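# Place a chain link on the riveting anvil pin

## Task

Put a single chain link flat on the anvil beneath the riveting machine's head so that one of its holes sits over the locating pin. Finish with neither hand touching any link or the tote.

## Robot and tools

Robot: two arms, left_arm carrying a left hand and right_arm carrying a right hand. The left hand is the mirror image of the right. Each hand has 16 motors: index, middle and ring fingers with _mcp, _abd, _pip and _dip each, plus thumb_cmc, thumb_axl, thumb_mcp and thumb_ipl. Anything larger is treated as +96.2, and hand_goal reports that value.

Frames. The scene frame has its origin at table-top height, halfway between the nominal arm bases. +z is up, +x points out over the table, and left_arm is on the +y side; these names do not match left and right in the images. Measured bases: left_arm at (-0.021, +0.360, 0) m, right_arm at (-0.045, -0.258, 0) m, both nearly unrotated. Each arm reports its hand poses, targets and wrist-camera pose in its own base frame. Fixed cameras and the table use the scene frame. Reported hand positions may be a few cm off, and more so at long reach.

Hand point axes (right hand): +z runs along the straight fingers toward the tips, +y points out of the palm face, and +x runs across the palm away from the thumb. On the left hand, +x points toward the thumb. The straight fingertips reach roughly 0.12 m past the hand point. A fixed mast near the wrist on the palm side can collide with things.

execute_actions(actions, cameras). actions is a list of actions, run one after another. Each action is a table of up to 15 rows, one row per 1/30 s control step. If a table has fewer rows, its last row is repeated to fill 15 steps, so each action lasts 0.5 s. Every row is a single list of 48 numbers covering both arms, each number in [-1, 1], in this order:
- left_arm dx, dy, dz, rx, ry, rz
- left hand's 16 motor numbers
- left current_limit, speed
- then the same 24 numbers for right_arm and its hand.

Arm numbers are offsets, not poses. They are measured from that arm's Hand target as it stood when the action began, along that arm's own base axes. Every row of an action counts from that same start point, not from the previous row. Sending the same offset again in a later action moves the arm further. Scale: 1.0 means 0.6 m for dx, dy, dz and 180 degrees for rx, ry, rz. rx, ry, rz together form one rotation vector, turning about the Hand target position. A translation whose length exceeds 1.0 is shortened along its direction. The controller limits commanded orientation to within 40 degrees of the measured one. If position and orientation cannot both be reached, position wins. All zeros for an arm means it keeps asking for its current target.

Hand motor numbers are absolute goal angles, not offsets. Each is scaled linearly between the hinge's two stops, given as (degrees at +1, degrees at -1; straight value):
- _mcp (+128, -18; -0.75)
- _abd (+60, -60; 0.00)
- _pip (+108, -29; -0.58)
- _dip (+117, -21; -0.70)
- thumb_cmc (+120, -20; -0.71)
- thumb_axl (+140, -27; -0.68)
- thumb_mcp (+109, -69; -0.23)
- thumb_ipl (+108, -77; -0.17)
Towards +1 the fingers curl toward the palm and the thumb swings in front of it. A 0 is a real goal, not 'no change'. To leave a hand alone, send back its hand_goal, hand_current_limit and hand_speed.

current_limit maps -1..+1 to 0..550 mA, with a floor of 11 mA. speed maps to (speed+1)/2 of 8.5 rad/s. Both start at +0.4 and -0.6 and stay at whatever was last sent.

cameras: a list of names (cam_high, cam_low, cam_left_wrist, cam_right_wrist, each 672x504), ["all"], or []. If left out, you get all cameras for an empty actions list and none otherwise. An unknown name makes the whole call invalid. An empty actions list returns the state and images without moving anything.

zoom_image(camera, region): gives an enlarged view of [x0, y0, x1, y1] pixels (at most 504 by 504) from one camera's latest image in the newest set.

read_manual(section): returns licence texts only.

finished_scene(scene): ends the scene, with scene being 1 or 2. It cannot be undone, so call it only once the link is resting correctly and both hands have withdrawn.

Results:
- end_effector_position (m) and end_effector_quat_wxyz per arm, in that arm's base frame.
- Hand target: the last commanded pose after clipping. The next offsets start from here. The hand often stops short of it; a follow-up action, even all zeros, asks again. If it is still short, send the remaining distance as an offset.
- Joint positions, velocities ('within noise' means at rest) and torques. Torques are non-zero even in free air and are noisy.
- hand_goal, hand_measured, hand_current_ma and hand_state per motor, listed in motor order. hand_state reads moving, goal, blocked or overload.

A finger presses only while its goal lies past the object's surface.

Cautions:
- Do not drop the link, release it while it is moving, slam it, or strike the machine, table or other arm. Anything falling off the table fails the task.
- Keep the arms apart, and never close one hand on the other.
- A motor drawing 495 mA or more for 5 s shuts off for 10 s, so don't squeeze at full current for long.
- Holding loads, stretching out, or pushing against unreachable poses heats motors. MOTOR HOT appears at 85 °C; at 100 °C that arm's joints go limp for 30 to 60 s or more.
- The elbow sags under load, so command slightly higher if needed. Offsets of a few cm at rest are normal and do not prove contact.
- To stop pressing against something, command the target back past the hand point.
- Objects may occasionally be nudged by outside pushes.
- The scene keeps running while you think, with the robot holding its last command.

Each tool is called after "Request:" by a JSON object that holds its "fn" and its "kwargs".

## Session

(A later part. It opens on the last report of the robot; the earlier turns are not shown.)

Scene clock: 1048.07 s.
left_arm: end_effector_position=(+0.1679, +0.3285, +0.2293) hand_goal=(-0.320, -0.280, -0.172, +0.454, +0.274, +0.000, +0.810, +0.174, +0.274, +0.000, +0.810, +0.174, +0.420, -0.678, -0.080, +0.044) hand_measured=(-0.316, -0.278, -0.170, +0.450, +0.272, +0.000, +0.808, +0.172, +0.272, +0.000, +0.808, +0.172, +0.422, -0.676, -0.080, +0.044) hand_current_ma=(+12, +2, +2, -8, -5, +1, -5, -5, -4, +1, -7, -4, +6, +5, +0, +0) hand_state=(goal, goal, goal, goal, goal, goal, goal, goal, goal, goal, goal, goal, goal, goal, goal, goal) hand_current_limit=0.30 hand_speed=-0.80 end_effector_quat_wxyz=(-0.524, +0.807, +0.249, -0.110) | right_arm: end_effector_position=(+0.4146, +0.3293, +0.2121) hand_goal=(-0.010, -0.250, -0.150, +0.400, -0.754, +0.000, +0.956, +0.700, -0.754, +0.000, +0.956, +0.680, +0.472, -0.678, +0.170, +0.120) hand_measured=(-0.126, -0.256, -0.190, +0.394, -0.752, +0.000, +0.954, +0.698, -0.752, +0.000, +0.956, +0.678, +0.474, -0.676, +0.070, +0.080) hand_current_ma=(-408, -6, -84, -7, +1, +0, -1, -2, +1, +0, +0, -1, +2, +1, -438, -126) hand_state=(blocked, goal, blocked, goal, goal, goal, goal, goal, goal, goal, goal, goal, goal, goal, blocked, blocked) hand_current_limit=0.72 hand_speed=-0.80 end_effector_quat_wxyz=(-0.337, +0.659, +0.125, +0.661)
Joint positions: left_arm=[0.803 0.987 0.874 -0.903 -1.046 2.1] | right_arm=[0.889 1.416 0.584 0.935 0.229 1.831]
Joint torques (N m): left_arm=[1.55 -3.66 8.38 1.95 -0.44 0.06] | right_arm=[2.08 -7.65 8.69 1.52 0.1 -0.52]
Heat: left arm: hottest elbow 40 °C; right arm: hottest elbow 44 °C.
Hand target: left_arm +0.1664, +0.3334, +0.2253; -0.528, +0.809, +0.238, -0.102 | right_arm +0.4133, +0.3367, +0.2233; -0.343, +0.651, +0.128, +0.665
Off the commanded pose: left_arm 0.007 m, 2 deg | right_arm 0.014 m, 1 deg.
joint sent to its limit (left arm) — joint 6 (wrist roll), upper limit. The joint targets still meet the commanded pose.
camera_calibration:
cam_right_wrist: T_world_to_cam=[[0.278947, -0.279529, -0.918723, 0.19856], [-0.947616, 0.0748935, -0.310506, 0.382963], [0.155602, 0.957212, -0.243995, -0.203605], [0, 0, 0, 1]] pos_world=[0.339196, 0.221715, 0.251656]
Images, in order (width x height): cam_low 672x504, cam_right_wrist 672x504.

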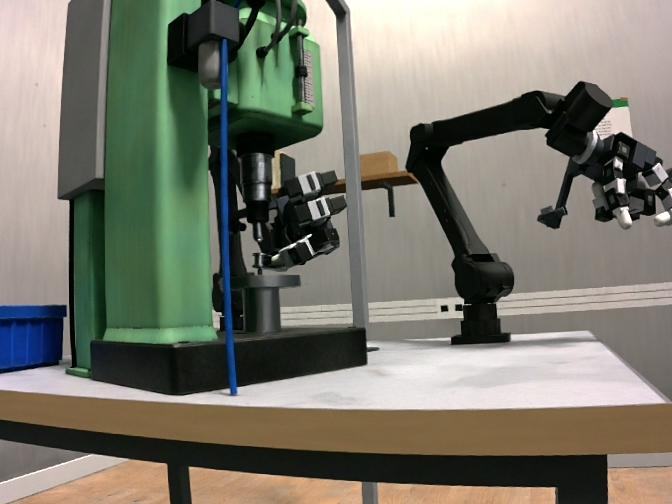

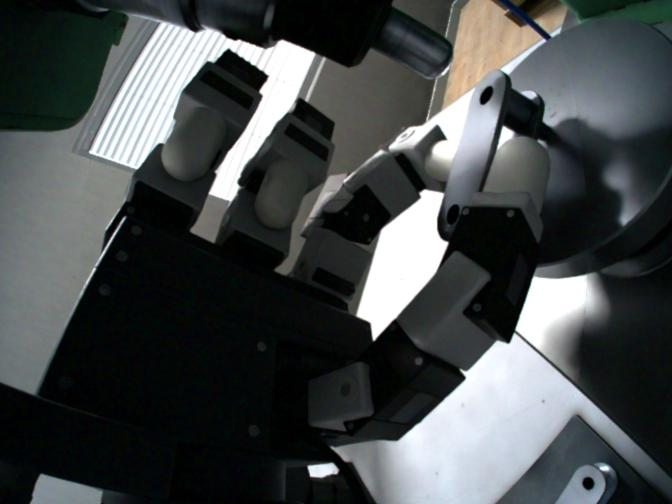

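Request:
{"fn": "execute_actions", "kwargs": {"actions": [[[0,0,0,0,0,0,-0.32,-0.28,-0.172,0.454,0.274,0,0.81,0.174,0.274,0,0.81,0.174,0.42,-0.678,-0.08,0.045,0.3,-0.8,0.008,0.001,0.013,0.013,0.0277,0.0,-0.01,-0.25,-0.15,0.40,-0.753,0,0.956,0.70,-0.753,0,0.956,0.68,0.473,-0.678,0.17,0.12,0.72,-0.8]]], "cameras": ["cam_low","cam_right_wrist"]}}

Request:
{"fn": "zoom_image", "kwargs": {"camera": "cam_low", "region": [240, 230, 300, 285]}}

Request:
{"fn": "zoom_image", "kwargs": {"camera": "cam_right_wrist", "region": [480, 70, 590, 175]}}

Scene clock: 1067.10 s.
left_arm: end_effector_position=(+0.1679, +0.3285, +0.2293) hand_goal=(-0.320, -0.280, -0.172, +0.454, +0.274, +0.000, +0.810, +0.174, +0.274, +0.000, +0.810, +0.174, +0.420, -0.678, -0.080, +0.044) hand_measured=(-0.316, -0.278, -0.170, +0.450, +0.272, +0.000, +0.808, +0.172, +0.272, +0.000, +0.808, +0.172, +0.422, -0.676, -0.080, +0.044) hand_current_ma=(+12, +2, +2, -8, -5, +1, -5, -5, -4, +1, -7, -4, +6, +5, +0, +0) hand_state=(goal, goal, goal, goal, goal, goal, goal, goal, goal, goal, goal, goal, goal, goal, goal, goal) hand_current_limit=0.30 hand_speed=-0.80 end_effector_quat_wxyz=(-0.524, +0.807, +0.249, -0.110) | right_arm: end_effector_position=(+0.4071, +0.3268, +0.2070) hand_goal=(-0.010, -0.250, -0.150, +0.400, -0.754, +0.000, +0.956, +0.700, -0.754, +0.000, +0.956, +0.680, +0.472, -0.678, +0.170, +0.120) hand_measured=(-0.126, -0.258, -0.190, +0.394, -0.752, +0.000, +0.954, +0.698, -0.752, +0.000, +0.956, +0.678, +0.478, -0.676, +0.070, +0.080) hand_current_ma=(-408, -7, -84, -7, +1, +0, -1, -2, +1, +0, +0, -1, +5, +2, -438, -126) hand_state=(blocked, goal, blocked, goal, goal, goal, goal, goal, goal, goal, goal, goal, goal, goal, blocked, blocked) hand_current_limit=0.72 hand_speed=-0.80 end_effector_quat_wxyz=(-0.350, +0.688, +0.105, +0.627)
Joint positions: left_arm=[0.803 0.987 0.874 -0.903 -1.046 2.1] | right_arm=[0.889 1.353 0.587 0.799 0.228 1.92]
Joint torques (N m): left_arm=[1.14 -3.43 8.43 1.78 -0.47 0.04] | right_arm=[0.62 -6.59 11.85 1.57 -0.06 -0.45]
Heat: left arm: hottest elbow 40 °C; right arm: hottest elbow 45 °C.
Hand target: left_arm +0.1664, +0.3334, +0.2253; -0.528, +0.809, +0.238, -0.102 | right_arm +0.4181, +0.3373, +0.2313; -0.361, +0.673, +0.100, +0.638
Off the commanded pose: left_arm 0.007 m, 2 deg | right_arm 0.029 m, 3 deg.
joint sent to its limit (left arm) — joint 6 (wrist roll), upper limit. The joint targets still meet the commanded pose.
camera_calibration:
cam_right_wrist: T_world_to_cam=[[0.189003, -0.263131, -0.946066, 0.23222], [-0.97405, 0.0719297, -0.214599, 0.366234], [0.124518, 0.962075, -0.242708, -0.190452], [0, 0, 0, 1]] pos_world=[0.336554, 0.21799, 0.252065]
Images, in order (width x height): cam_low 672x504, cam_right_wrist 672x504.

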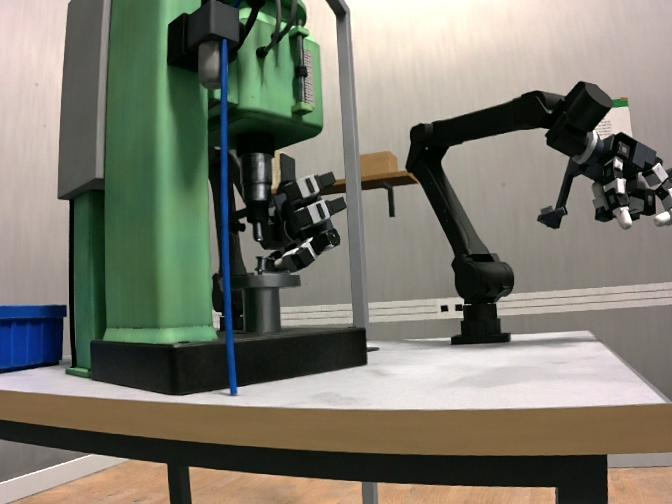

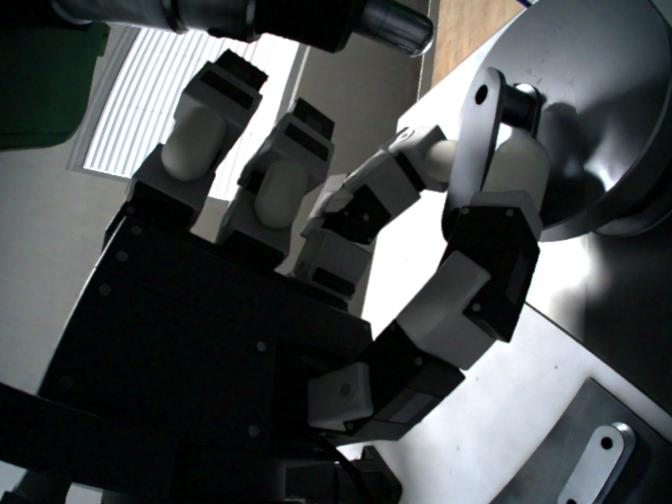

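Scaled by 8.400 from the camera's 672x504 image, which has a finer 960x720 frame.

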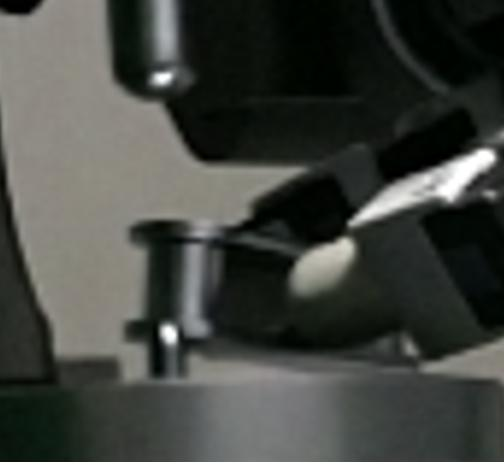

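Scaled by 4.582 from the camera's 672x504 image, which has a finer 960x720 frame.

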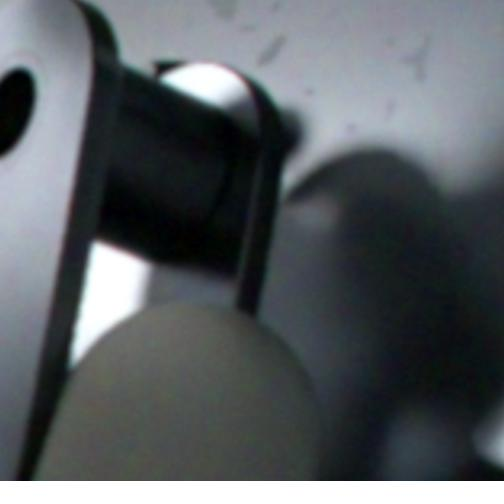

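Request:
{"fn": "execute_actions", "kwargs": {"actions": [[[0,0,0,0,0,0,-0.32,-0.28,-0.172,0.454,0.274,0,0.81,0.174,0.274,0,0.81,0.174,0.42,-0.678,-0.08,0.045,0.3,-0.8,0,0,0.012,0,0,0.0,-0.01,-0.25,-0.15,0.40,-0.753,0,0.956,0.70,-0.753,0,0.956,0.68,0.473,-0.678,0.17,0.12,0.72,-0.8]]], "cameras": ["cam_low","cam_right_wrist"]}}

Request:
{"fn": "zoom_image", "kwargs": {"camera": "cam_low", "region": [240, 230, 300, 285]}}

Request:
{"fn": "zoom_image", "kwargs": {"camera": "cam_right_wrist", "region": [440, 50, 600, 180]}}

Scene clock: 1078.87 s.
left_arm: end_effector_position=(+0.1679, +0.3285, +0.2293) hand_goal=(-0.320, -0.280, -0.172, +0.454, +0.274, +0.000, +0.810, +0.174, +0.274, +0.000, +0.810, +0.174, +0.420, -0.678, -0.080, +0.044) hand_measured=(-0.316, -0.278, -0.170, +0.450, +0.272, +0.000, +0.808, +0.172, +0.272, +0.000, +0.808, +0.172, +0.422, -0.676, -0.080, +0.044) hand_current_ma=(+12, +2, +2, -8, -5, +1, -5, -5, -4, +1, -7, -4, +6, +5, +0, +0) hand_state=(goal, goal, goal, goal, goal, goal, goal, goal, goal, goal, goal, goal, goal, goal, goal, goal) hand_current_limit=0.30 hand_speed=-0.80 end_effector_quat_wxyz=(-0.524, +0.807, +0.249, -0.110) | right_arm: end_effector_position=(+0.4066, +0.3264, +0.2075) hand_goal=(-0.010, -0.250, -0.150, +0.400, -0.754, +0.000, +0.956, +0.700, -0.754, +0.000, +0.956, +0.680, +0.472, -0.678, +0.170, +0.120) hand_measured=(-0.126, -0.258, -0.190, +0.394, -0.752, +0.000, +0.954, +0.698, -0.752, +0.000, +0.956, +0.678, +0.478, -0.676, +0.070, +0.080) hand_current_ma=(-408, -7, -84, -7, +1, +0, -1, -2, +1, +0, +0, -1, +5, +2, -438, -126) hand_state=(blocked, goal, blocked, goal, goal, goal, goal, goal, goal, goal, goal, goal, goal, goal, blocked, blocked) hand_current_limit=0.72 hand_speed=-0.80 end_effector_quat_wxyz=(-0.347, +0.692, +0.106, +0.624)
Joint positions: left_arm=[0.803 0.987 0.874 -0.903 -1.046 2.1] | right_arm=[0.889 1.344 0.592 0.773 0.228 1.922]
Joint torques (N m): left_arm=[1.49 -3.72 8.46 1.91 -0.45 0.07] | right_arm=[0.5 -7.18 12.29 1.61 -0.06 -0.44]
Heat: left arm: hottest elbow 40 °C; right arm: hottest elbow 45 °C.
Hand target: left_arm +0.1664, +0.3334, +0.2253; -0.528, +0.809, +0.238, -0.102 | right_arm +0.4181, +0.3374, +0.2385; -0.361, +0.673, +0.100, +0.638
Off the commanded pose: left_arm 0.007 m, 2 deg | right_arm 0.035 m, 3 deg.
joint sent to its limit (left arm) — joint 6 (wrist roll), upper limit. The joint targets still meet the commanded pose.
camera_calibration:
cam_right_wrist: T_world_to_cam=[[0.180512, -0.271297, -0.945417, 0.238689], [-0.975947, 0.0700544, -0.206444, 0.365667], [0.122238, 0.959943, -0.252126, -0.186321], [0, 0, 0, 1]] pos_world=[0.336561, 0.217997, 0.254174]
Images, in order (width x height): cam_low 672x504, cam_right_wrist 672x504.

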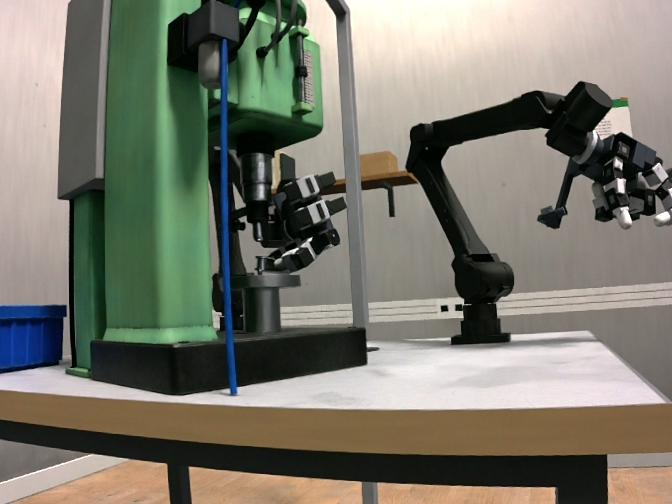

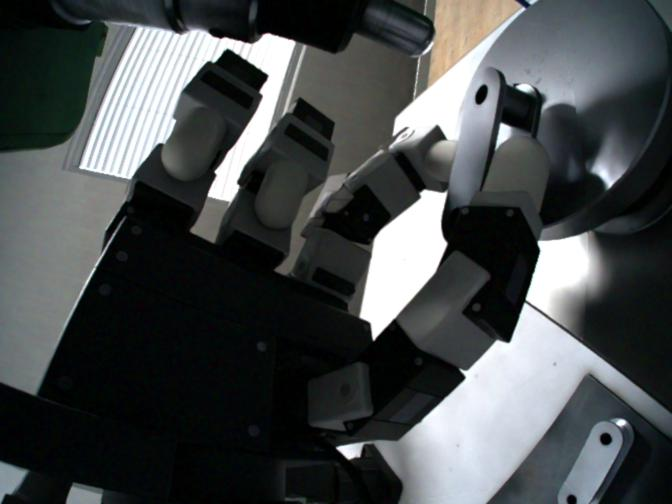

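Scaled by 8.400 from the camera's 672x504 image, which has a finer 960x720 frame.

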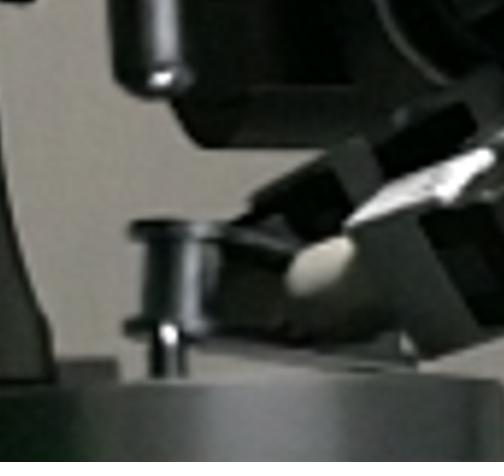

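Scaled by 3.150 from the camera's 672x504 image, which has a finer 960x720 frame.

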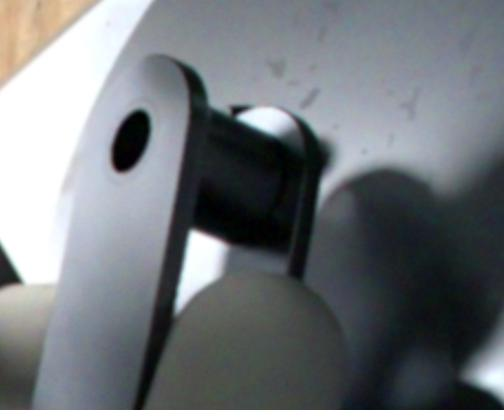

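Request:
{"fn": "execute_actions", "kwargs": {"actions": [[[0,0,0,0,0,0,-0.32,-0.28,-0.172,0.454,0.274,0,0.81,0.174,0.274,0,0.81,0.174,0.42,-0.678,-0.08,0.045,0.3,-0.8,-0.012,0.006,0.02,0,0,0.0,-0.01,-0.25,-0.15,0.40,-0.753,0,0.956,0.70,-0.753,0,0.956,0.68,0.473,-0.678,0.17,0.12,0.72,-0.8]]], "cameras": ["cam_low","cam_right_wrist"]}}

Request:
{"fn": "zoom_image", "kwargs": {"camera": "cam_low", "region": [240, 230, 300, 285]}}

Request:
{"fn": "zoom_image", "kwargs": {"camera": "cam_right_wrist", "region": [440, 50, 600, 180]}}

Scene clock: 1085.70 s.
left_arm: end_effector_position=(+0.1679, +0.3285, +0.2293) hand_goal=(-0.320, -0.280, -0.172, +0.454, +0.274, +0.000, +0.810, +0.174, +0.274, +0.000, +0.810, +0.174, +0.420, -0.678, -0.080, +0.044) hand_measured=(-0.316, -0.278, -0.170, +0.450, +0.272, +0.000, +0.808, +0.172, +0.272, +0.000, +0.808, +0.172, +0.422, -0.676, -0.080, +0.044) hand_current_ma=(+12, +2, +2, -8, -5, +1, -5, -5, -4, +1, -7, -4, +6, +5, +0, +0) hand_state=(goal, goal, goal, goal, goal, goal, goal, goal, goal, goal, goal, goal, goal, goal, goal, goal) hand_current_limit=0.30 hand_speed=-0.80 end_effector_quat_wxyz=(-0.524, +0.807, +0.249, -0.110) | right_arm: end_effector_position=(+0.4053, +0.3251, +0.2232) hand_goal=(-0.010, -0.250, -0.150, +0.400, -0.754, +0.000, +0.956, +0.700, -0.754, +0.000, +0.956, +0.680, +0.472, -0.678, +0.170, +0.120) hand_measured=(-0.126, -0.258, -0.190, +0.394, -0.752, +0.000, +0.954, +0.698, -0.752, +0.000, +0.956, +0.678, +0.478, -0.676, +0.070, +0.080) hand_current_ma=(-408, -8, -84, -7, +1, +0, -1, -2, +1, +0, +0, -1, +5, +2, -438, -126) hand_state=(blocked, goal, blocked, goal, goal, goal, goal, goal, goal, goal, goal, goal, goal, goal, blocked, blocked) hand_current_limit=0.72 hand_speed=-0.80 end_effector_quat_wxyz=(-0.346, +0.690, +0.102, +0.628)
Joint positions: left_arm=[0.803 0.987 0.874 -0.903 -1.046 2.1] | right_arm=[0.893 1.307 0.606 0.73 0.243 1.922]
Joint torques (N m): left_arm=[1.32 -3.6 8.4 1.88 -0.45 0.04] | right_arm=[2.08 -6.48 12.4 1.55 0.15 -0.46]
Heat: left arm: hottest elbow 40 °C; right arm: hottest elbow 47 °C.
Hand target: left_arm +0.1664, +0.3334, +0.2253; -0.528, +0.809, +0.238, -0.102 | right_arm +0.4109, +0.3409, +0.2505; -0.361, +0.673, +0.100, +0.638
Off the commanded pose: left_arm 0.007 m, 2 deg | right_arm 0.032 m, 3 deg.
joint sent to its limit (left arm) — joint 6 (wrist roll), upper limit. The joint targets still meet the commanded pose.
camera_calibration:
cam_right_wrist: T_world_to_cam=[[0.182542, -0.266729, -0.946327, 0.251189], [-0.974089, 0.0816549, -0.210912, 0.364162], [0.133529, 0.960306, -0.244912, -0.187178], [0, 0, 0, 1]] pos_world=[0.333867, 0.217012, 0.268671]
Images, in order (width x height): cam_low 672x504, cam_right_wrist 672x504.

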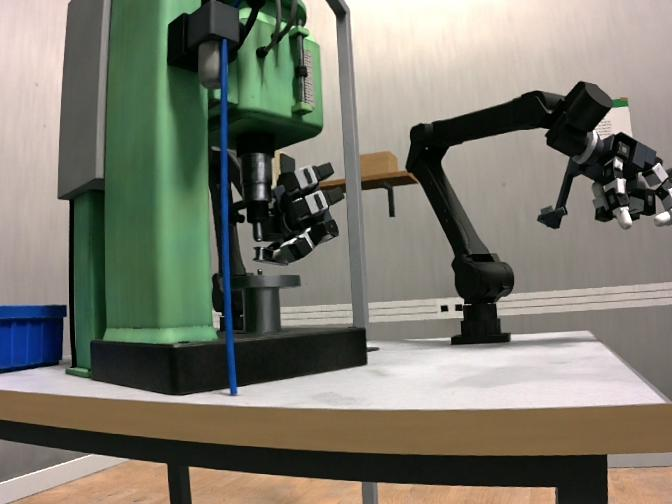

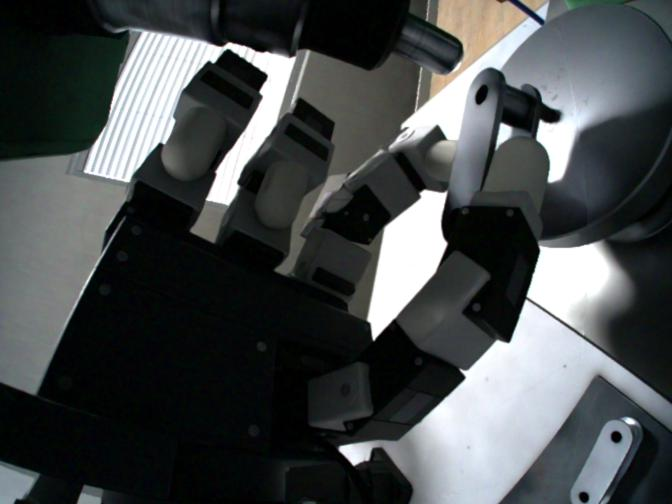

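Scaled by 8.400 from the camera's 672x504 image, which has a finer 960x720 frame.

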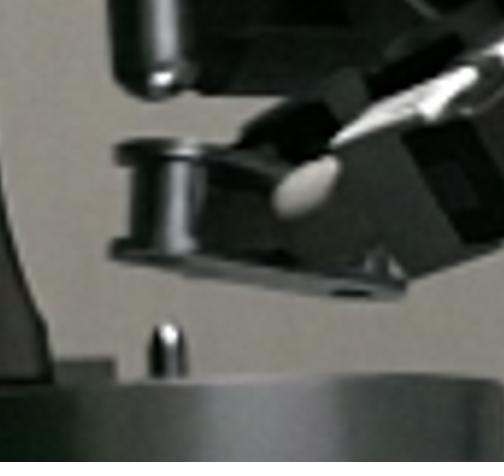

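Scaled by 3.150 from the camera's 672x504 image, which has a finer 960x720 frame.

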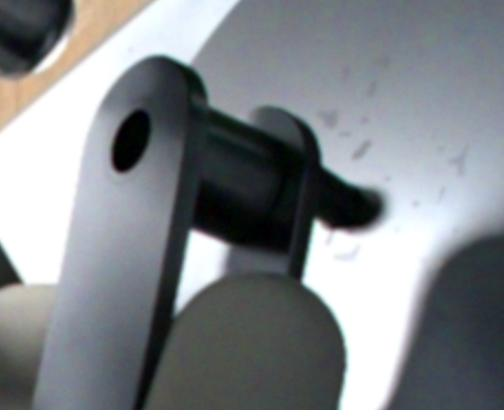

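Request:
{"fn": "execute_actions", "kwargs": {"actions": [[[0,0,0,0,0,0,-0.32,-0.28,-0.172,0.454,0.274,0,0.81,0.174,0.274,0,0.81,0.174,0.42,-0.678,-0.08,0.045,0.3,-0.8,0.0275,0.0112,-0.008,0,0,0.0,-0.01,-0.25,-0.15,0.40,-0.753,0,0.956,0.70,-0.753,0,0.956,0.68,0.473,-0.678,0.17,0.12,0.72,-0.8]]], "cameras": ["cam_low","cam_right_wrist"]}}

Request:
{"fn": "zoom_image", "kwargs": {"camera": "cam_low", "region": [240, 230, 300, 285]}}

Request:
{"fn": "zoom_image", "kwargs": {"camera": "cam_right_wrist", "region": [440, 50, 600, 180]}}

Scene clock: 1124.33 s.
left_arm: end_effector_position=(+0.1679, +0.3285, +0.2293) hand_goal=(-0.320, -0.280, -0.172, +0.454, +0.274, +0.000, +0.810, +0.174, +0.274, +0.000, +0.810, +0.174, +0.420, -0.678, -0.080, +0.044) hand_measured=(-0.316, -0.278, -0.170, +0.450, +0.272, +0.000, +0.808, +0.172, +0.272, +0.000, +0.808, +0.172, +0.422, -0.676, -0.080, +0.044) hand_current_ma=(+12, +2, +2, -8, -5, +1, -5, -5, -4, +1, -7, -4, +6, +5, +0, +0) hand_state=(goal, goal, goal, goal, goal, goal, goal, goal, goal, goal, goal, goal, goal, goal, goal, goal) hand_current_limit=0.30 hand_speed=-0.80 end_effector_quat_wxyz=(-0.524, +0.807, +0.249, -0.110) | right_arm: end_effector_position=(+0.4133, +0.3394, +0.2172) hand_goal=(-0.010, -0.250, -0.150, +0.400, -0.754, +0.000, +0.956, +0.700, -0.754, +0.000, +0.956, +0.680, +0.472, -0.678, +0.170, +0.120) hand_measured=(-0.126, -0.258, -0.190, +0.394, -0.752, +0.000, +0.954, +0.698, -0.752, +0.000, +0.956, +0.678, +0.478, -0.676, +0.070, +0.080) hand_current_ma=(-408, -8, -84, -7, +1, +0, -1, -2, +1, +0, +0, -1, +5, +2, -438, -126) hand_state=(blocked, goal, blocked, goal, goal, goal, goal, goal, goal, goal, goal, goal, goal, goal, blocked, blocked) hand_current_limit=0.72 hand_speed=-0.80 end_effector_quat_wxyz=(-0.350, +0.693, +0.111, +0.620)
Joint positions: left_arm=[0.803 0.987 0.874 -0.903 -1.046 2.1] | right_arm=[0.892 1.353 0.639 0.73 0.218 1.922]
Joint torques (N m): left_arm=[1.2 -3.31 8.43 1.84 -0.43 0.08] | right_arm=[0.21 -6.71 12.33 2.29 -0.04 -0.46]
Motor temperatures (°C): left_arm=[26 32 40 28 28 27] | right_arm=[26 29 52 24 24 25]
Heat: left arm: hottest elbow 40 °C; right arm: hottest elbow 52 °C.
Hand target: left_arm +0.1664, +0.3334, +0.2253; -0.528, +0.809, +0.238, -0.102 | right_arm +0.4274, +0.3476, +0.2457; -0.361, +0.673, +0.100, +0.638
Off the commanded pose: left_arm 0.007 m, 2 deg | right_arm 0.033 m, 4 deg.
joint sent to its limit (left arm) — joint 6 (wrist roll), upper limit. The joint targets still meet the commanded pose.
camera_calibration:
cam_right_wrist: T_world_to_cam=[[0.180891, -0.27297, -0.944863, 0.25039], [-0.977372, 0.0572118, -0.203643, 0.377636], [0.109646, 0.96032, -0.256445, -0.191116], [0, 0, 0, 1]] pos_world=[0.344753, 0.230276, 0.264477]
Images, in order (width x height): cam_low 672x504, cam_right_wrist 672x504.

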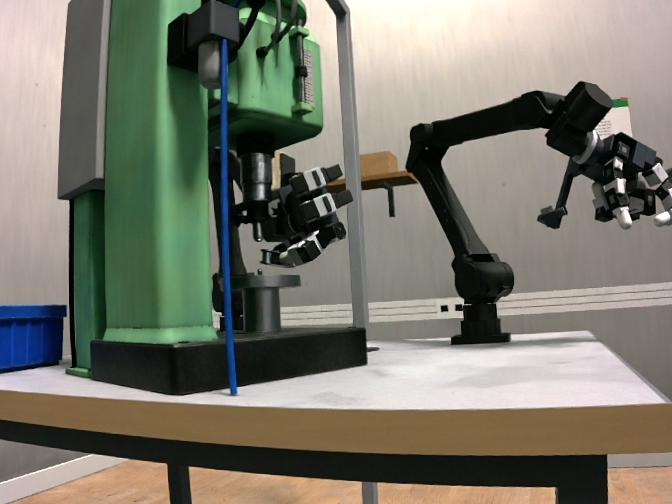

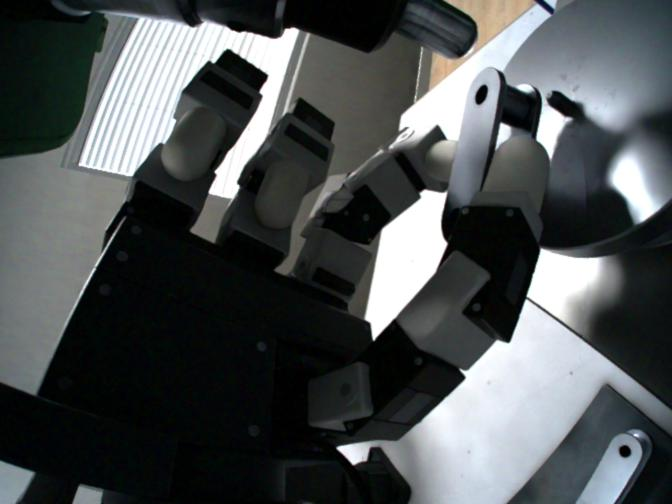

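Scaled by 8.400 from the camera's 672x504 image, which has a finer 960x720 frame.

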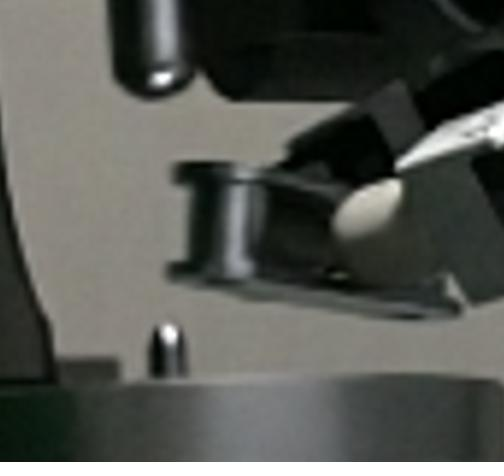

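Scaled by 3.150 from the camera's 672x504 image, which has a finer 960x720 frame.

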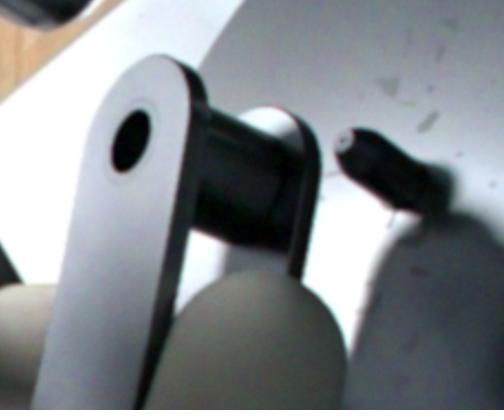

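Request:
{"fn": "execute_actions", "kwargs": {"actions": [[[0,0,0,0,0,0,-0.32,-0.28,-0.172,0.454,0.274,0,0.81,0.174,0.274,0,0.81,0.174,0.42,-0.678,-0.08,0.045,0.3,-0.8,0.018,-0.0115,0,0,0,0.0,-0.01,-0.25,-0.15,0.40,-0.753,0,0.956,0.70,-0.753,0,0.956,0.68,0.473,-0.678,0.17,0.12,0.72,-0.8]]], "cameras": ["cam_low","cam_right_wrist"]}}

Request:
{"fn": "zoom_image", "kwargs": {"camera": "cam_low", "region": [240, 230, 300, 285]}}

Request:
{"fn": "zoom_image", "kwargs": {"camera": "cam_right_wrist", "region": [440, 50, 600, 180]}}

Scene clock: 1137.27 s.
left_arm: end_effector_position=(+0.1679, +0.3285, +0.2293) hand_goal=(-0.320, -0.280, -0.172, +0.454, +0.274, +0.000, +0.810, +0.174, +0.274, +0.000, +0.810, +0.174, +0.420, -0.678, -0.080, +0.044) hand_measured=(-0.316, -0.278, -0.170, +0.450, +0.272, +0.000, +0.808, +0.172, +0.272, +0.000, +0.808, +0.172, +0.422, -0.676, -0.080, +0.044) hand_current_ma=(+12, +2, +2, -8, -5, +1, -5, -5, -4, +1, -7, -4, +6, +5, +0, +0) hand_state=(goal, goal, goal, goal, goal, goal, goal, goal, goal, goal, goal, goal, goal, goal, goal, goal) hand_current_limit=0.30 hand_speed=-0.80 end_effector_quat_wxyz=(-0.524, +0.807, +0.249, -0.110) | right_arm: end_effector_position=(+0.4245, +0.3289, +0.2176) hand_goal=(-0.010, -0.250, -0.150, +0.400, -0.754, +0.000, +0.956, +0.700, -0.754, +0.000, +0.956, +0.680, +0.472, -0.678, +0.170, +0.120) hand_measured=(-0.126, -0.258, -0.190, +0.394, -0.752, +0.000, +0.954, +0.698, -0.752, +0.000, +0.956, +0.678, +0.478, -0.676, +0.070, +0.080) hand_current_ma=(-408, -8, -84, -7, +1, +0, -1, -2, +1, +0, +0, -1, +5, +2, -438, -126) hand_state=(blocked, goal, blocked, goal, goal, goal, goal, goal, goal, goal, goal, goal, goal, goal, blocked, blocked) hand_current_limit=0.72 hand_speed=-0.80 end_effector_quat_wxyz=(-0.347, +0.693, +0.107, +0.622)
Joint positions: left_arm=[0.803 0.987 0.874 -0.903 -1.046 2.1] | right_arm=[0.855 1.354 0.64 0.73 0.192 1.923]
Joint torques (N m): left_arm=[1.08 -3.43 8.38 1.94 -0.44 0.07] | right_arm=[0.5 -6.3 12.59 2.29 -0.06 -0.44]
Heat: left arm: hottest elbow 40 °C; right arm: hottest elbow 51 °C.
Hand target: left_arm +0.1664, +0.3334, +0.2253; -0.528, +0.809, +0.238, -0.102 | right_arm +0.4383, +0.3408, +0.2457; -0.361, +0.673, +0.100, +0.638
Off the commanded pose: left_arm 0.007 m, 2 deg | right_arm 0.033 m, 4 deg.
joint sent to its limit (left arm) — joint 6 (wrist roll), upper limit. The joint targets still meet the commanded pose.
camera_calibration:
cam_right_wrist: T_world_to_cam=[[0.177694, -0.27353, -0.945307, 0.247503], [-0.976724, 0.0682568, -0.20335, 0.38527], [0.120146, 0.959439, -0.255034, -0.18677], [0, 0, 0, 1]] pos_world=[0.354763, 0.220596, 0.264678]
Images, in order (width x height): cam_low 672x504, cam_right_wrist 672x504.

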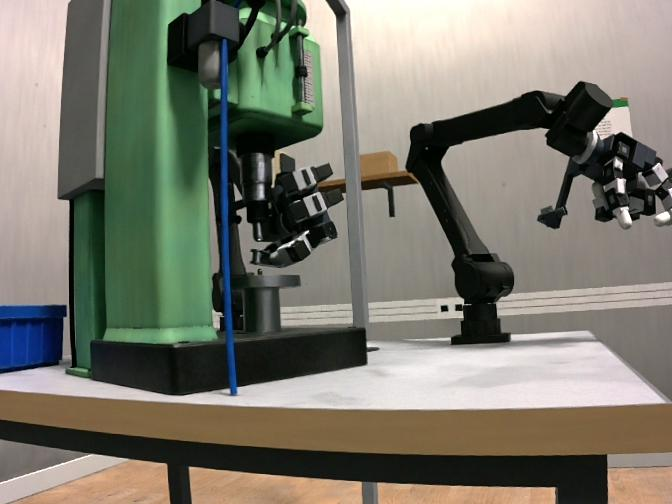

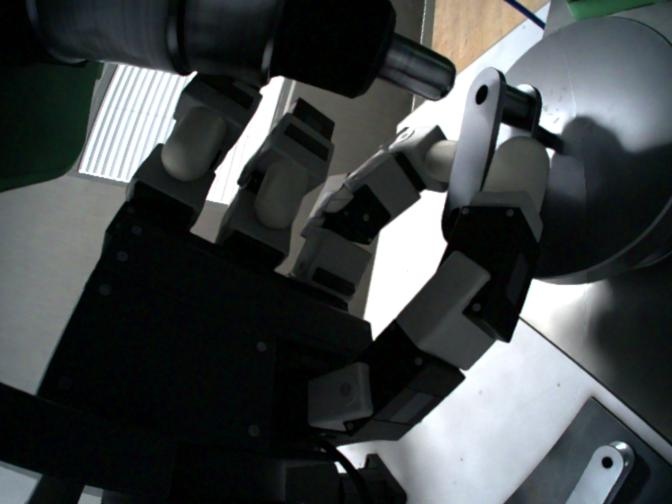

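Scaled by 8.400 from the camera's 672x504 image, which has a finer 960x720 frame.

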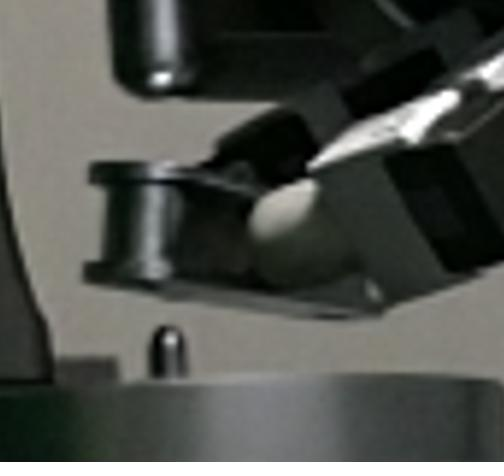

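Scaled by 3.150 from the camera's 672x504 image, which has a finer 960x720 frame.

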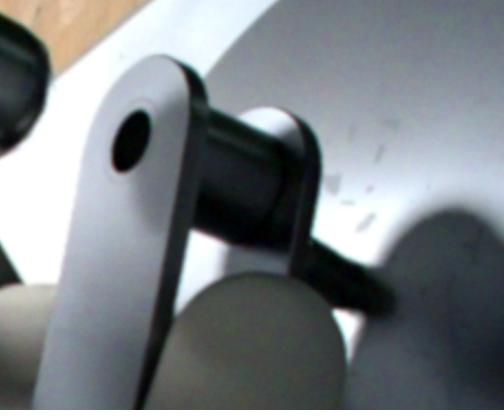

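Request:
{"fn": "execute_actions", "kwargs": {"actions": [[[0,0,0,0,0,0,-0.32,-0.28,-0.172,0.454,0.274,0,0.81,0.174,0.274,0,0.81,0.174,0.42,-0.678,-0.08,0.045,0.3,-0.8,-0.0108,0.0125,-0.016,0,0,0.0,-0.01,-0.25,-0.15,0.40,-0.753,0,0.956,0.70,-0.753,0,0.956,0.68,0.473,-0.678,0.17,0.12,0.72,-0.8]]], "cameras": ["cam_low","cam_right_wrist"]}}

Request:
{"fn": "zoom_image", "kwargs": {"camera": "cam_low", "region": [240, 230, 300, 285]}}

Request:
{"fn": "zoom_image", "kwargs": {"camera": "cam_right_wrist", "region": [440, 50, 600, 180]}}

Scene clock: 1155.30 s.
left_arm: end_effector_position=(+0.1679, +0.3285, +0.2293) hand_goal=(-0.320, -0.280, -0.172, +0.454, +0.274, +0.000, +0.810, +0.174, +0.274, +0.000, +0.810, +0.174, +0.420, -0.678, -0.080, +0.044) hand_measured=(-0.316, -0.278, -0.170, +0.450, +0.272, +0.000, +0.808, +0.172, +0.272, +0.000, +0.808, +0.172, +0.422, -0.676, -0.080, +0.044) hand_current_ma=(+12, +2, +2, -8, -5, +1, -5, -5, -4, +1, -7, -4, +6, +5, +0, +0) hand_state=(goal, goal, goal, goal, goal, goal, goal, goal, goal, goal, goal, goal, goal, goal, goal, goal) hand_current_limit=0.30 hand_speed=-0.80 end_effector_quat_wxyz=(-0.524, +0.807, +0.249, -0.110) | right_arm: end_effector_position=(+0.4244, +0.3312, +0.2077) hand_goal=(-0.010, -0.250, -0.150, +0.400, -0.754, +0.000, +0.956, +0.700, -0.754, +0.000, +0.956, +0.680, +0.472, -0.678, +0.170, +0.120) hand_measured=(-0.126, -0.258, -0.190, +0.394, -0.752, +0.000, +0.954, +0.698, -0.752, +0.000, +0.956, +0.678, +0.480, -0.674, +0.070, +0.080) hand_current_ma=(-408, -7, -84, -7, +1, +0, -1, -2, +1, +0, +0, -1, +10, +4, -438, -126) hand_state=(blocked, goal, blocked, goal, goal, goal, goal, goal, goal, goal, goal, goal, goal, goal, blocked, blocked) hand_current_limit=0.72 hand_speed=-0.80 end_effector_quat_wxyz=(-0.341, +0.699, +0.105, +0.620)
Joint positions: left_arm=[0.803 0.987 0.874 -0.903 -1.046 2.1] | right_arm=[0.863 1.379 0.64 0.74 0.211 1.923]
Joint torques (N m): left_arm=[1.14 -3.25 8.42 1.95 -0.46 0.05] | right_arm=[2.02 -6.59 11.74 3.11 0.17 -0.46]
Heat: left arm: hottest elbow 40 °C; right arm: hottest elbow 52 °C.
Hand target: left_arm +0.1664, +0.3334, +0.2253; -0.528, +0.809, +0.238, -0.102 | right_arm +0.4318, +0.3482, +0.2360; -0.361, +0.673, +0.100, +0.638
Off the commanded pose: left_arm 0.007 m, 2 deg | right_arm 0.034 m, 4 deg.
joint sent to its limit (left arm) — joint 6 (wrist roll), upper limit. The joint targets still meet the commanded pose.
camera_calibration:
cam_right_wrist: T_world_to_cam=[[0.166422, -0.284939, -0.943988, 0.247138], [-0.977793, 0.0759788, -0.195315, 0.379212], [0.127376, 0.95553, -0.265967, -0.190906], [0, 0, 0, 1]] pos_world=[0.353979, 0.224024, 0.256586]
Images, in order (width x height): cam_low 672x504, cam_right_wrist 672x504.

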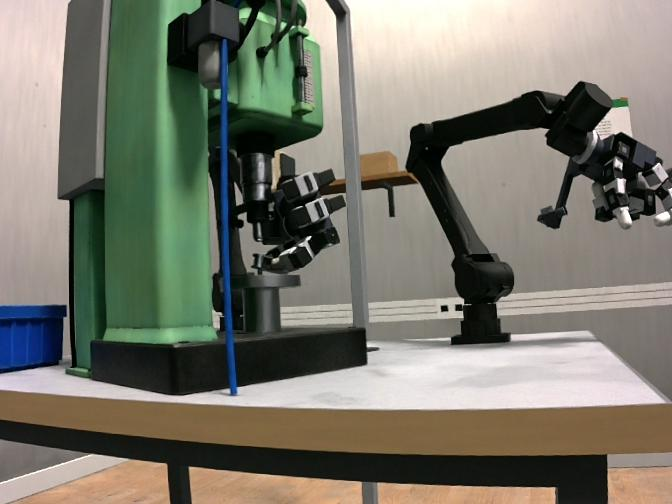

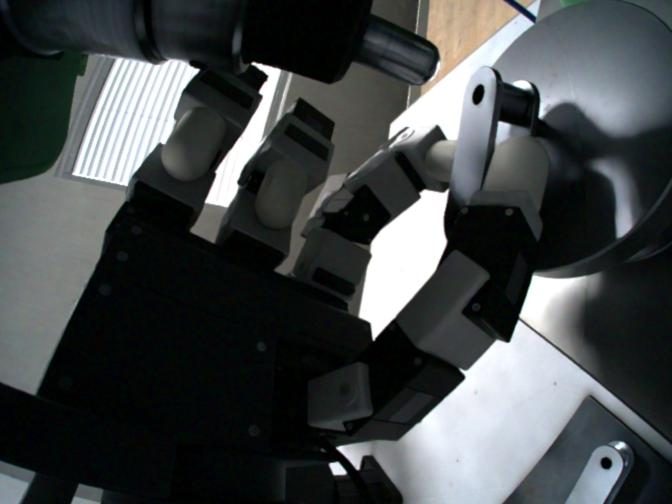

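Scaled by 8.400 from the camera's 672x504 image, which has a finer 960x720 frame.

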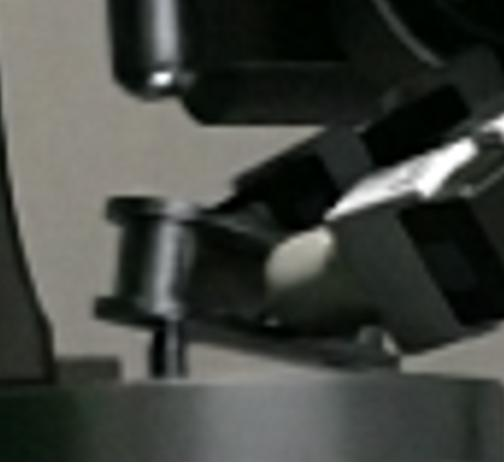

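Scaled by 3.150 from the camera's 672x504 image, which has a finer 960x720 frame.

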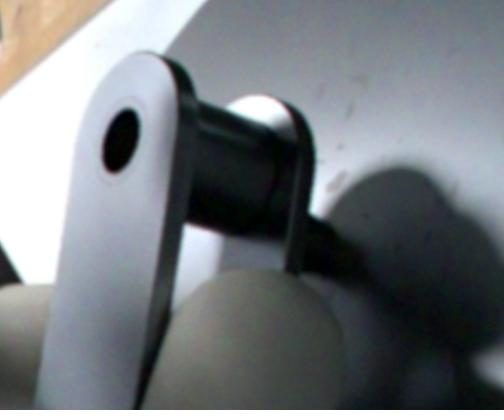

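Request:
{"fn": "execute_actions", "kwargs": {"actions": [[[0,0,0,0,0,0,-0.32,-0.28,-0.172,0.454,0.274,0,0.81,0.174,0.274,0,0.81,0.174,0.42,-0.678,-0.08,0.045,0.3,-0.8,-0.0077,-0.0013,-0.004,0,0,0.0,-0.01,-0.25,-0.15,0.40,-0.753,0,0.956,0.70,-0.753,0,0.956,0.68,0.473,-0.678,0.17,0.12,0.72,-0.8]]], "cameras": ["cam_low","cam_right_wrist"]}}

Request:
{"fn": "zoom_image", "kwargs": {"camera": "cam_low", "region": [240, 230, 300, 285]}}

Request:
{"fn": "zoom_image", "kwargs": {"camera": "cam_right_wrist", "region": [440, 50, 600, 180]}}

Scene clock: 1177.40 s.
left_arm: end_effector_position=(+0.1679, +0.3285, +0.2293) hand_goal=(-0.320, -0.280, -0.172, +0.454, +0.274, +0.000, +0.810, +0.174, +0.274, +0.000, +0.810, +0.174, +0.420, -0.678, -0.080, +0.044) hand_measured=(-0.316, -0.278, -0.170, +0.450, +0.272, +0.000, +0.808, +0.172, +0.272, +0.000, +0.808, +0.172, +0.422, -0.676, -0.080, +0.044) hand_current_ma=(+12, +2, +2, -8, -5, +1, -5, -5, -4, +1, -7, -4, +6, +5, +0, +0) hand_state=(goal, goal, goal, goal, goal, goal, goal, goal, goal, goal, goal, goal, goal, goal, goal, goal) hand_current_limit=0.30 hand_speed=-0.80 end_effector_quat_wxyz=(-0.524, +0.807, +0.249, -0.110) | right_arm: end_effector_position=(+0.4221, +0.3347, +0.2091) hand_goal=(-0.010, -0.250, -0.150, +0.400, -0.754, +0.000, +0.956, +0.700, -0.754, +0.000, +0.956, +0.680, +0.472, -0.678, +0.170, +0.120) hand_measured=(-0.126, -0.258, -0.190, +0.394, -0.752, +0.000, +0.954, +0.698, -0.752, +0.000, +0.956, +0.678, +0.480, -0.674, +0.070, +0.080) hand_current_ma=(-408, -7, -84, -7, +1, +0, -1, -2, +1, +0, +0, -1, +10, +4, -438, -126) hand_state=(blocked, goal, blocked, goal, goal, goal, goal, goal, goal, goal, goal, goal, goal, goal, blocked, blocked) hand_current_limit=0.72 hand_speed=-0.80 end_effector_quat_wxyz=(-0.345, +0.696, +0.107, +0.621)
Joint positions: left_arm=[0.803 0.987 0.874 -0.903 -1.046 2.1] | right_arm=[0.871 1.379 0.64 0.747 0.211 1.923]
Joint torques (N m): left_arm=[1.08 -3.49 8.34 1.89 -0.45 0.05] | right_arm=[2.02 -6.77 10.85 3.21 0.18 -0.46]
Heat: left arm: hottest elbow 40 °C; right arm: hottest elbow 54 °C.
Hand target: left_arm +0.1664, +0.3334, +0.2253; -0.528, +0.809, +0.238, -0.102 | right_arm +0.4272, +0.3475, +0.2336; -0.361, +0.673, +0.100, +0.638
Off the commanded pose: left_arm 0.007 m, 2 deg | right_arm 0.028 m, 4 deg.
joint sent to its limit (left arm) — joint 6 (wrist roll), upper limit. The joint targets still meet the commanded pose.
camera_calibration:
cam_right_wrist: T_world_to_cam=[[0.172266, -0.279191, -0.944657, 0.24556], [-0.977582, 0.0694141, -0.198785, 0.379759], [0.121072, 0.957723, -0.260975, -0.192652], [0, 0, 0, 1]] pos_world=[0.352269, 0.226705, 0.257183]
Images, in order (width x height): cam_low 672x504, cam_right_wrist 672x504.

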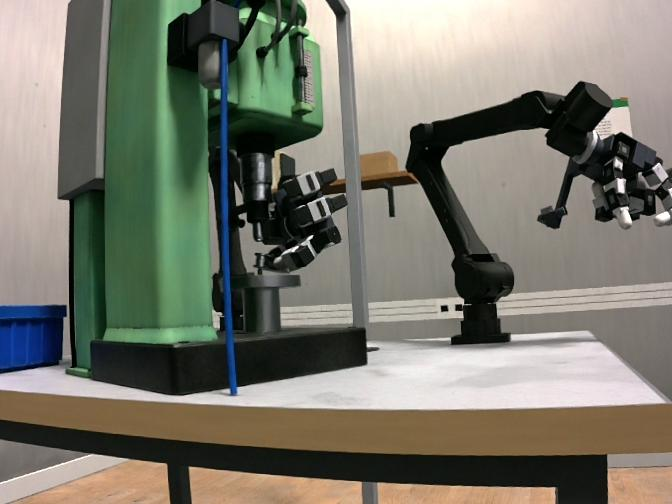

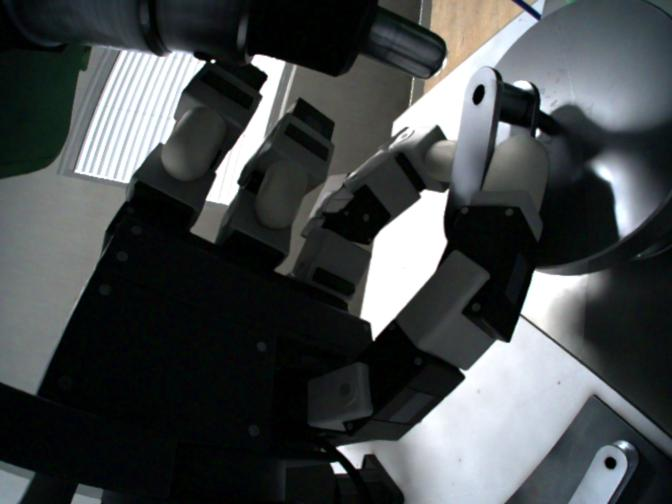

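Scaled by 8.400 from the camera's 672x504 image, which has a finer 960x720 frame.

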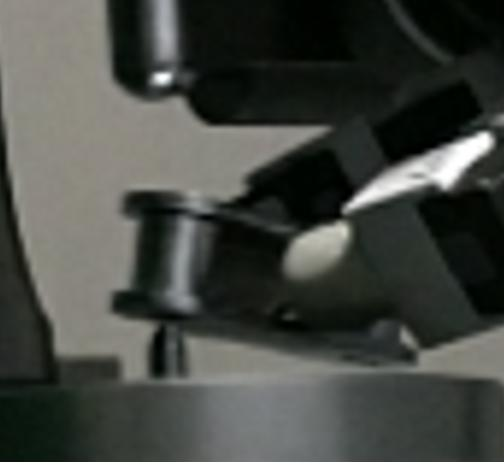

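Scaled by 3.150 from the camera's 672x504 image, which has a finer 960x720 frame.

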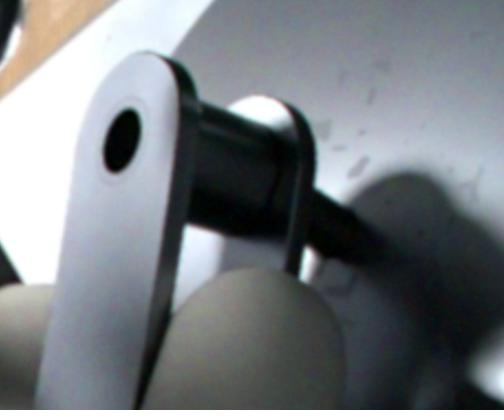

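Request:
{"fn": "execute_actions", "kwargs": {"actions": [[[0,0,0,0,0,0,-0.32,-0.28,-0.172,0.454,0.274,0,0.81,0.174,0.274,0,0.81,0.174,0.42,-0.678,-0.08,0.045,0.3,-0.8,-0.0085,-0.0105,-0.008,0,0,0.0,-0.01,-0.25,-0.15,0.40,-0.753,0,0.956,0.70,-0.753,0,0.956,0.68,0.473,-0.678,0.17,0.12,0.72,-0.8]]], "cameras": ["cam_low","cam_right_wrist"]}}

Request:
{"fn": "zoom_image", "kwargs": {"camera": "cam_low", "region": [240, 230, 300, 285]}}

Request:
{"fn": "zoom_image", "kwargs": {"camera": "cam_right_wrist", "region": [440, 50, 600, 180]}}

Scene clock: 1186.87 s.
left_arm: end_effector_position=(+0.1679, +0.3285, +0.2293) hand_goal=(-0.320, -0.280, -0.172, +0.454, +0.274, +0.000, +0.810, +0.174, +0.274, +0.000, +0.810, +0.174, +0.420, -0.678, -0.080, +0.044) hand_measured=(-0.316, -0.278, -0.170, +0.450, +0.272, +0.000, +0.808, +0.172, +0.272, +0.000, +0.808, +0.172, +0.422, -0.676, -0.080, +0.044) hand_current_ma=(+12, +2, +2, -8, -5, +1, -5, -5, -4, +1, -7, -4, +6, +5, +0, +0) hand_state=(goal, goal, goal, goal, goal, goal, goal, goal, goal, goal, goal, goal, goal, goal, goal, goal) hand_current_limit=0.30 hand_speed=-0.80 end_effector_quat_wxyz=(-0.524, +0.807, +0.249, -0.110) | right_arm: end_effector_position=(+0.4230, +0.3336, +0.2129) hand_goal=(-0.010, -0.250, -0.150, +0.400, -0.754, +0.000, +0.956, +0.700, -0.754, +0.000, +0.956, +0.680, +0.472, -0.678, +0.170, +0.120) hand_measured=(-0.126, -0.258, -0.190, +0.394, -0.752, +0.000, +0.954, +0.698, -0.752, +0.000, +0.956, +0.678, +0.480, -0.674, +0.070, +0.080) hand_current_ma=(-408, -7, -84, -7, +1, +0, -1, -2, +1, +0, +0, -1, +9, +4, -438, -126) hand_state=(blocked, goal, blocked, goal, goal, goal, goal, goal, goal, goal, goal, goal, goal, goal, blocked, blocked) hand_current_limit=0.72 hand_speed=-0.80 end_effector_quat_wxyz=(-0.346, +0.691, +0.102, +0.627)
Joint positions: left_arm=[0.803 0.987 0.874 -0.903 -1.046 2.1] | right_arm=[0.871 1.379 0.64 0.763 0.22 1.923]
Joint torques (N m): left_arm=[1.2 -3.43 8.39 1.81 -0.45 0.08] | right_arm=[2.02 -7.36 8.83 3.21 0.15 -0.47]
Heat: left arm: hottest elbow 40 °C; right arm: hottest elbow 54 °C.
Hand target: left_arm +0.1664, +0.3334, +0.2253; -0.528, +0.809, +0.238, -0.102 | right_arm +0.4221, +0.3412, +0.2288; -0.361, +0.673, +0.100, +0.638
Off the commanded pose: left_arm 0.007 m, 2 deg | right_arm 0.018 m, 3 deg.
joint sent to its limit (left arm) — joint 6 (wrist roll), upper limit. The joint targets still meet the commanded pose.
camera_calibration:
cam_right_wrist: T_world_to_cam=[[0.179929, -0.268513, -0.946322, 0.242292], [-0.974696, 0.0810569, -0.208323, 0.378501], [0.132643, 0.95986, -0.247134, -0.199336], [0, 0, 0, 1]] pos_world=[0.351769, 0.225713, 0.258874]
Images, in order (width x height): cam_low 672x504, cam_right_wrist 672x504.

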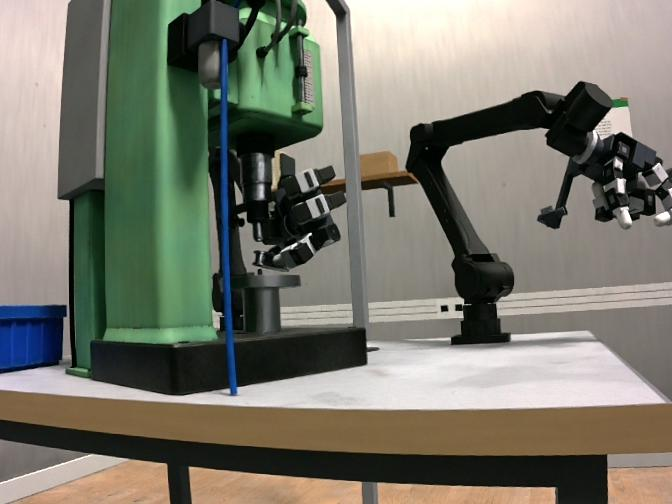

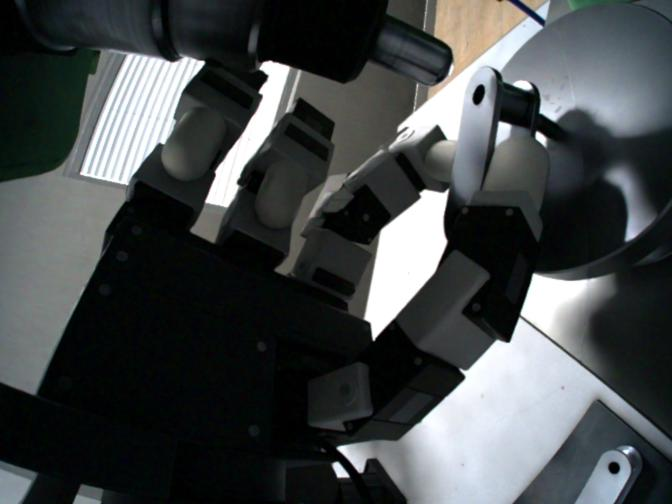

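Scaled by 8.400 from the camera's 672x504 image, which has a finer 960x720 frame.

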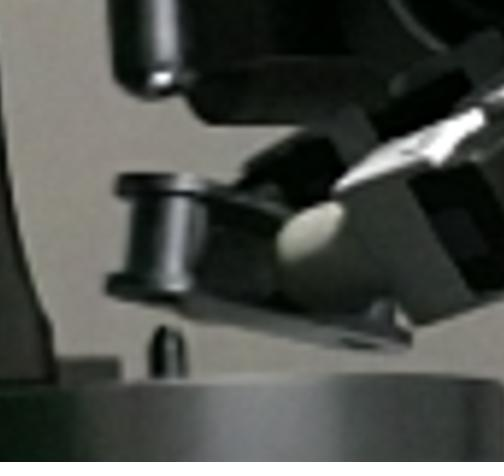

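Scaled by 3.150 from the camera's 672x504 image, which has a finer 960x720 frame.

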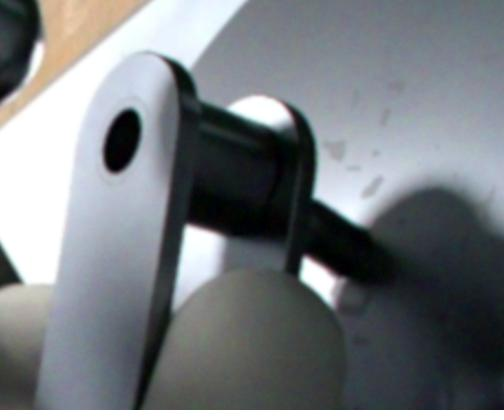

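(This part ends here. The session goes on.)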